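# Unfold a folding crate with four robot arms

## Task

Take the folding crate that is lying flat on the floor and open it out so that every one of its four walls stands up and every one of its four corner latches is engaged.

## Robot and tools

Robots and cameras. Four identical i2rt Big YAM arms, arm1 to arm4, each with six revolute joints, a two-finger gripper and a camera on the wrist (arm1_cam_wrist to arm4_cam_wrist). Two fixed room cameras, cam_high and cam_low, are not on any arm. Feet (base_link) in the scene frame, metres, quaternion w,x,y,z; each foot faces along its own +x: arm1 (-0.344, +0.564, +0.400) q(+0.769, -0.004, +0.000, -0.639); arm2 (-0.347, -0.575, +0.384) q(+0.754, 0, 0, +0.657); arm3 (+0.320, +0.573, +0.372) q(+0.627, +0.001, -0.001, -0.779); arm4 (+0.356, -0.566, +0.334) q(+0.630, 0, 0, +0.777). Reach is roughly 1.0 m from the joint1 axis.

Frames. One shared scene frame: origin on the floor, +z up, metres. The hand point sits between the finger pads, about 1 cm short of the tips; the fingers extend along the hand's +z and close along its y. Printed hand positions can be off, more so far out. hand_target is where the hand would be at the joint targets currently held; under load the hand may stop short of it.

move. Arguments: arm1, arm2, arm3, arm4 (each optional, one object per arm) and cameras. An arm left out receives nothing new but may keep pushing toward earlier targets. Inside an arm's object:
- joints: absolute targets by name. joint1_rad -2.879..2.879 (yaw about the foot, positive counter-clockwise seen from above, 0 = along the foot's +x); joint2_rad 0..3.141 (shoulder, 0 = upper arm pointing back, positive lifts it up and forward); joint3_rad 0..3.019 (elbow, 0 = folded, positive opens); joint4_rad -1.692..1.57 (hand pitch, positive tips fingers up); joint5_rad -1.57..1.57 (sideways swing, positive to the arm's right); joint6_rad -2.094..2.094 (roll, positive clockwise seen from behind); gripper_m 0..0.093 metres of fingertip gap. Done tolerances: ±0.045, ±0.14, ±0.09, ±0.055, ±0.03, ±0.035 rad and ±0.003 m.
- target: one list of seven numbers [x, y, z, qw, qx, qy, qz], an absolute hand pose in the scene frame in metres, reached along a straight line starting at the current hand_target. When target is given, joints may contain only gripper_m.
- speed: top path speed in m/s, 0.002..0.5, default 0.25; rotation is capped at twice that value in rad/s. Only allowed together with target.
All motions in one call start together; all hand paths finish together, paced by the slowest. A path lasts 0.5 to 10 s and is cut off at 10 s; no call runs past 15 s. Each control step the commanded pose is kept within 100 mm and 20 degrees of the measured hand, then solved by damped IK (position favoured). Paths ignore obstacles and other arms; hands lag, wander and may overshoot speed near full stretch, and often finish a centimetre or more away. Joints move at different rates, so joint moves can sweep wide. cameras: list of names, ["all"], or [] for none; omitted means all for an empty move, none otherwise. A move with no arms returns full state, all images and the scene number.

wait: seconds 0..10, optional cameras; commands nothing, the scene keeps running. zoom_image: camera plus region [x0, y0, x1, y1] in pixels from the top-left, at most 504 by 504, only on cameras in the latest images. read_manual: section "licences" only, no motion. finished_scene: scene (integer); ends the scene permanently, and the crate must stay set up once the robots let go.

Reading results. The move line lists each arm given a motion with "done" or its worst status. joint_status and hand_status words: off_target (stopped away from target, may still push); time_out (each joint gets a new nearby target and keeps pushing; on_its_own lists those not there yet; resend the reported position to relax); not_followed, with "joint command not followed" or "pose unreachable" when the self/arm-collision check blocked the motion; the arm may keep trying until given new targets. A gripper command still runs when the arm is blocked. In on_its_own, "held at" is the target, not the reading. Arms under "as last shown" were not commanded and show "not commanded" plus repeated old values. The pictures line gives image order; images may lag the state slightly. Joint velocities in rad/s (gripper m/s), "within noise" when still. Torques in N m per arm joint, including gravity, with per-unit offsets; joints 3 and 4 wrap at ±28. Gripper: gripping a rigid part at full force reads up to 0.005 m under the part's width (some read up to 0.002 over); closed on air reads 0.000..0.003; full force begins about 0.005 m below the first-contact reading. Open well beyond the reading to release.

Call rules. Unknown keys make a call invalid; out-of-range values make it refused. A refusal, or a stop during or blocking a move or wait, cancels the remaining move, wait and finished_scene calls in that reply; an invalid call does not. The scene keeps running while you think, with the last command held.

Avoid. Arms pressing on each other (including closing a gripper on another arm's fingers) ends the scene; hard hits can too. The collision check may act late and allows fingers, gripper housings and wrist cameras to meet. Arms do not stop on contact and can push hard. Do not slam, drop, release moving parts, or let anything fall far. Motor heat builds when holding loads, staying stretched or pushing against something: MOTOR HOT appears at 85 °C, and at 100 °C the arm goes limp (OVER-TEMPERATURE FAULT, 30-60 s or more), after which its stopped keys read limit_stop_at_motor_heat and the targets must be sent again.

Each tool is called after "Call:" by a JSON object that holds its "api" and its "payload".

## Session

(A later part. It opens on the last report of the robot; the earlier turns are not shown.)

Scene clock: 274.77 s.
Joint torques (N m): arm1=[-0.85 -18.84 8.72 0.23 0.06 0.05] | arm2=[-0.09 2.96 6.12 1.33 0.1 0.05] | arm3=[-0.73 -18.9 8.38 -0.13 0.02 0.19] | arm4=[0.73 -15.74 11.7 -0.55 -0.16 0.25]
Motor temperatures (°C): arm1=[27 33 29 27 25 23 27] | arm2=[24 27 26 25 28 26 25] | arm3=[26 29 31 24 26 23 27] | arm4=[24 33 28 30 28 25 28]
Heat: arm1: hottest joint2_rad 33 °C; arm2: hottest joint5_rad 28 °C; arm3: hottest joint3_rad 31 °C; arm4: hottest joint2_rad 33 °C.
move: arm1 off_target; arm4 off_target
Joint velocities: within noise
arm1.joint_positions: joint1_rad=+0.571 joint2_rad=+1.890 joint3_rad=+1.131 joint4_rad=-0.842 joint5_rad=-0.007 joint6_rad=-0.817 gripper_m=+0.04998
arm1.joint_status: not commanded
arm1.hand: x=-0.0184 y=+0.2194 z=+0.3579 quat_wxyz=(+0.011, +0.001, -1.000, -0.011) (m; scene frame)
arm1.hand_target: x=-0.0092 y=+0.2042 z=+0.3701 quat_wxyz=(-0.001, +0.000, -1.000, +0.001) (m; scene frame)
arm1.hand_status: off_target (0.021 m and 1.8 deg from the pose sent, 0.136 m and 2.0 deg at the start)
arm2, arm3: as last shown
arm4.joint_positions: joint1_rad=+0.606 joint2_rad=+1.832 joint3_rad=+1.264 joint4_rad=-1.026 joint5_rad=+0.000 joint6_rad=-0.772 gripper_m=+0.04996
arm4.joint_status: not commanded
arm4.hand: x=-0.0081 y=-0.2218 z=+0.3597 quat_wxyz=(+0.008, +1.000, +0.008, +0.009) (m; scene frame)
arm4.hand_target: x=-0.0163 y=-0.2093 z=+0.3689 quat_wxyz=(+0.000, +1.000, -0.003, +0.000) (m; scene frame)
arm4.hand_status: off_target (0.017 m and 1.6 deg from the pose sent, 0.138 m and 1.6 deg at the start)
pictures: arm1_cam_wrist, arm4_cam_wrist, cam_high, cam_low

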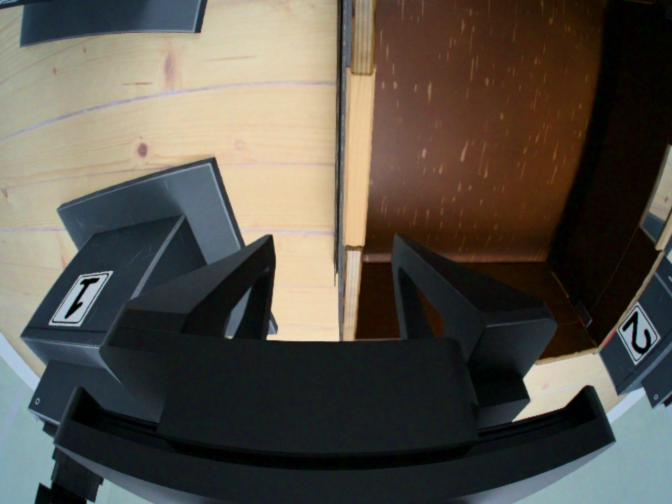

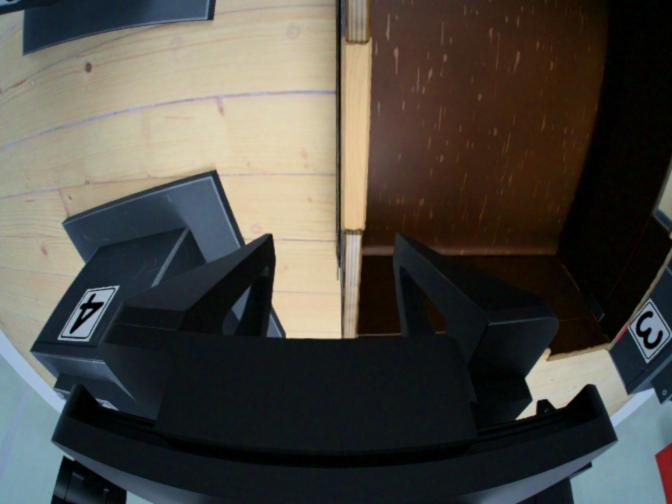

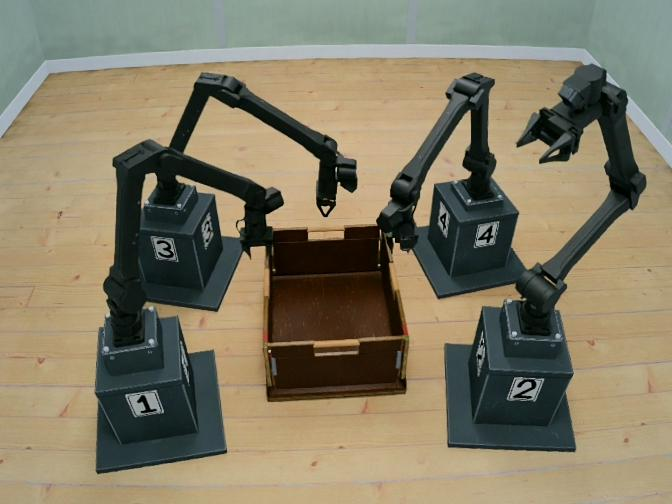

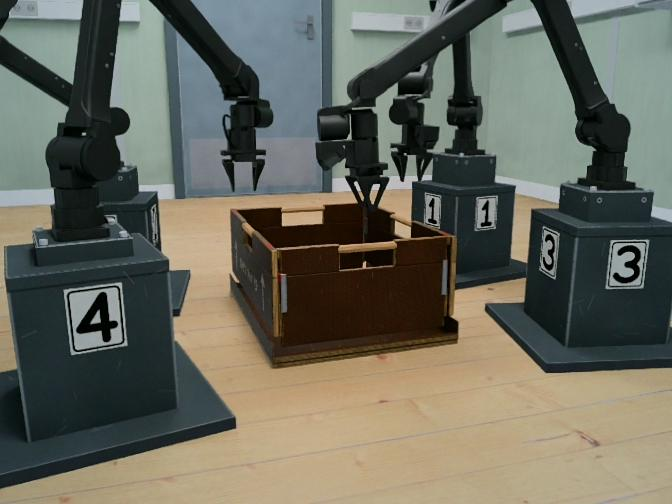

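Call:
{"api": "zoom_image", "payload": {"camera": "cam_high", "region": [255, 210, 305, 270]}}

Call:
{"api": "zoom_image", "payload": {"camera": "cam_high", "region": [360, 210, 410, 270]}}

Call:
{"api": "zoom_image", "payload": {"camera": "cam_low", "region": [420, 220, 470, 295]}}

Call:
{"api": "zoom_image", "payload": {"camera": "cam_low", "region": [260, 225, 310, 300]}}

Call:
{"api": "zoom_image", "payload": {"camera": "cam_high", "region": [255, 320, 315, 400]}}

Call:
{"api": "zoom_image", "payload": {"camera": "cam_high", "region": [370, 315, 420, 395]}}

Scaled by 8.400 from the camera's 672x504 image, which has a finer 960x720 frame.

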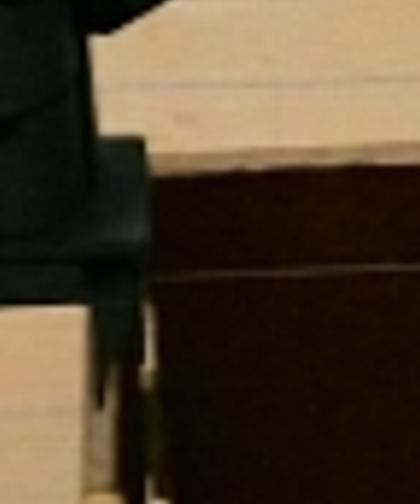

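Scaled by 8.400 from the camera's 672x504 image, which has a finer 960x720 frame.

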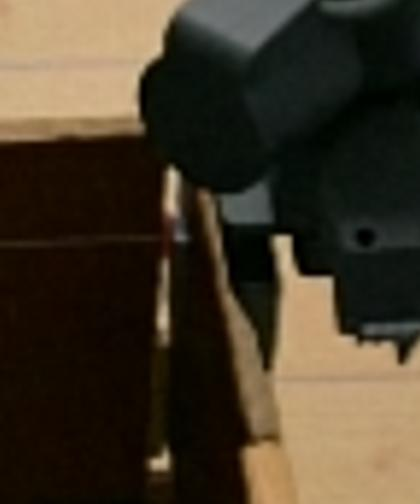

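Scaled by 6.720 from the camera's 672x504 image, which has a finer 960x720 frame.

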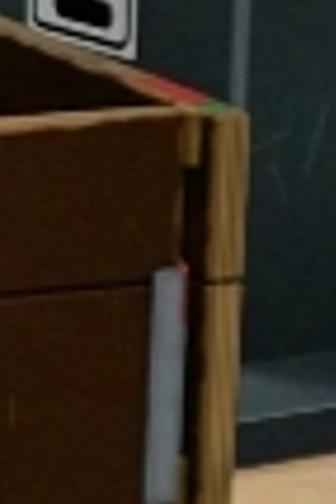

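Scaled by 6.720 from the camera's 672x504 image, which has a finer 960x720 frame.

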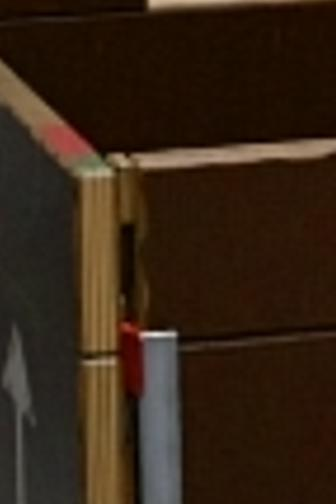

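Scaled by 6.300 from the camera's 672x504 image, which has a finer 960x720 frame.

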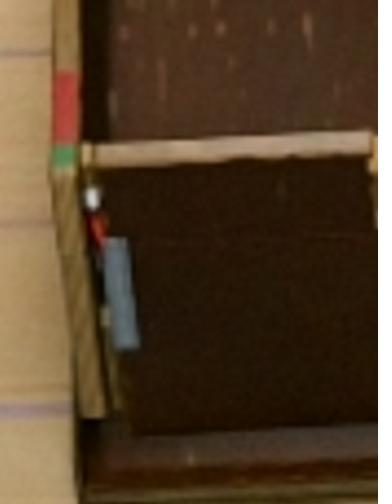

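Scaled by 6.300 from the camera's 672x504 image, which has a finer 960x720 frame.

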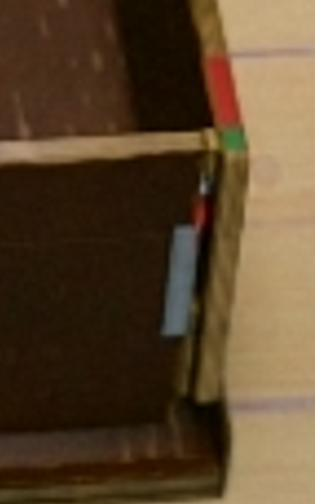

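Call:
{"api": "move", "payload": {"arm1": {"joints": {"joint2_rad": 1.2, "joint3_rad": 1.2, "joint4_rad": -1.2}}, "arm4": {"joints": {"joint2_rad": 1.2, "joint3_rad": 1.2, "joint4_rad": -1.2}}, "arm3": {"joints": {"joint2_rad": 1.4, "joint3_rad": 1.2, "joint4_rad": -1.2}}, "cameras": ["cam_high", "cam_low", "arm3_cam_wrist"]}}

Call:
{"api": "zoom_image", "payload": {"camera": "cam_high", "region": [255, 215, 305, 275]}}

Call:
{"api": "zoom_image", "payload": {"camera": "cam_high", "region": [360, 215, 410, 275]}}

Scene clock: 280.57 s.
Joint torques (N m): arm1=[-0.73 -9.05 11.18 0.7 0.06 0.05] | arm2=[-0.15 2.96 6.12 1.33 0.11 0.04] | arm3=[-0.62 -9.93 6.65 0.38 0.05 0.15] | arm4=[1.2 -7.18 10.65 0.35 -0.16 0.28]
Motor temperatures (°C): arm1=[27 34 30 27 25 23 26] | arm2=[24 27 26 25 28 26 25] | arm3=[26 29 31 24 26 23 27] | arm4=[24 33 28 30 28 25 28]
Heat: arm1: hottest joint2_rad 34 °C; arm2: hottest joint5_rad 28 °C; arm3: hottest joint3_rad 31 °C; arm4: hottest joint2_rad 33 °C.
move: arm1 done; arm3 done; arm4 done
Joint velocities: within noise
arm1.joint_positions: joint1_rad=+0.571 joint2_rad=+1.192 joint3_rad=+1.167 joint4_rad=-1.192 joint5_rad=-0.007 joint6_rad=-0.817 gripper_m=+0.04998
arm1.joint_status: all done
arm1.hand: x=-0.0589 y=+0.2660 z=+0.6654 quat_wxyz=(-0.120, +0.003, -0.984, +0.129) (m; scene frame)
arm1.hand_target: x=-0.0564 y=+0.2588 z=+0.6770 quat_wxyz=(-0.125, +0.001, -0.983, +0.135) (m; scene frame)
arm1.hand_status: not commanded
arm2: as last shown
arm3.joint_positions: joint1_rad=+0.086 joint2_rad=+1.386 joint3_rad=+1.213 joint4_rad=-1.190 joint5_rad=+0.005 joint6_rad=-0.137 gripper_m=+0.05991
arm3.joint_status: all done
arm3.hand: x=+0.2609 y=+0.1311 z=+0.5781 quat_wxyz=(-0.062, -0.701, -0.706, +0.083) (m; scene frame)
arm3.hand_target: x=+0.2616 y=+0.1368 z=+0.5663 quat_wxyz=(-0.052, -0.706, -0.703, +0.067) (m; scene frame)
arm3.hand_status: not commanded
arm4.joint_positions: joint1_rad=+0.606 joint2_rad=+1.186 joint3_rad=+1.201 joint4_rad=-1.190 joint5_rad=+0.000 joint6_rad=-0.772 gripper_m=+0.04996
arm4.joint_status: all done
arm4.hand: x=+0.0509 y=-0.2775 z=+0.6180 quat_wxyz=(-0.136, +0.981, +0.008, -0.141) (m; scene frame)
arm4.hand_target: x=+0.0532 y=-0.2758 z=+0.6118 quat_wxyz=(-0.128, +0.983, -0.003, -0.134) (m; scene frame)
arm4.hand_status: not commanded
pictures: arm3_cam_wrist, cam_high, cam_low

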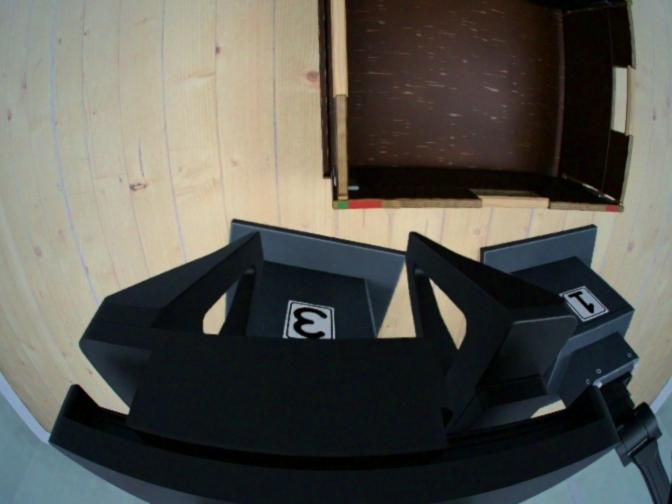

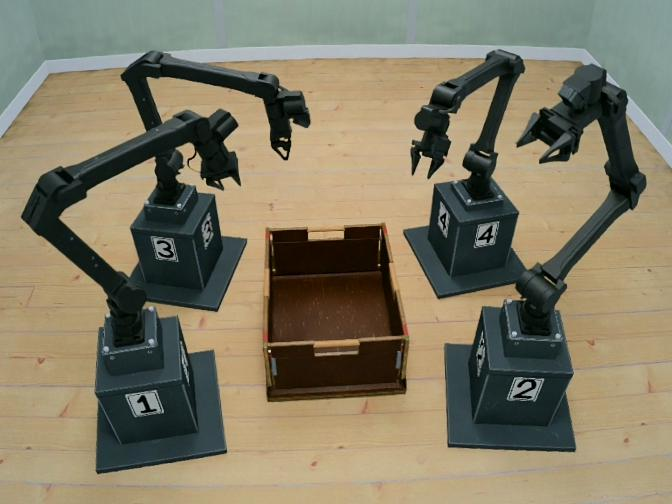

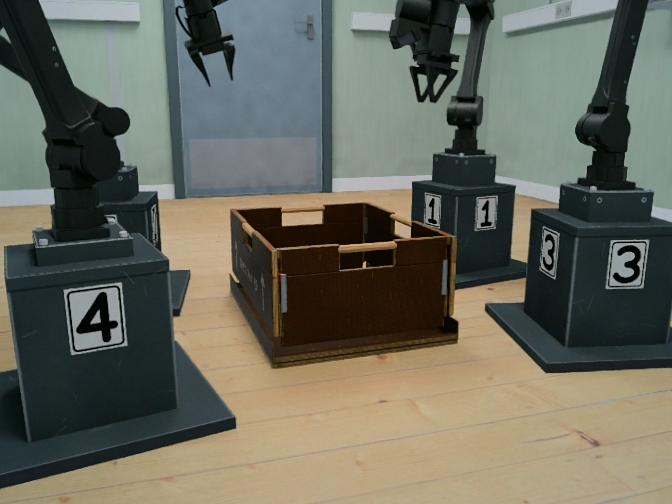

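Scaled by 8.400 from the camera's 672x504 image, which has a finer 960x720 frame.

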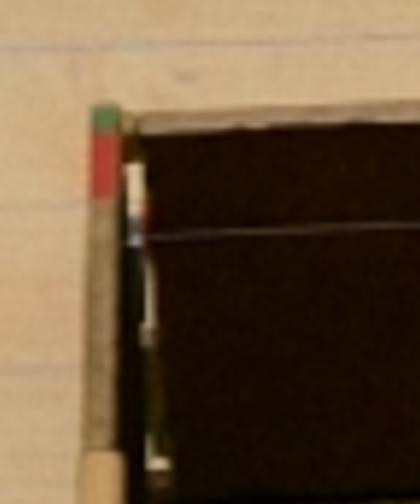

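Scaled by 8.400 from the camera's 672x504 image, which has a finer 960x720 frame.

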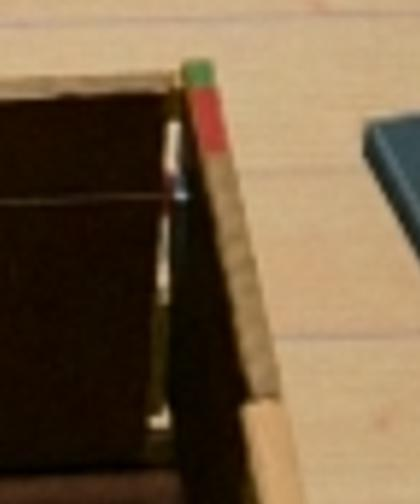

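Call:
{"api": "finished_scene", "payload": {"scene": 1}}

The scene is finished: the task was done.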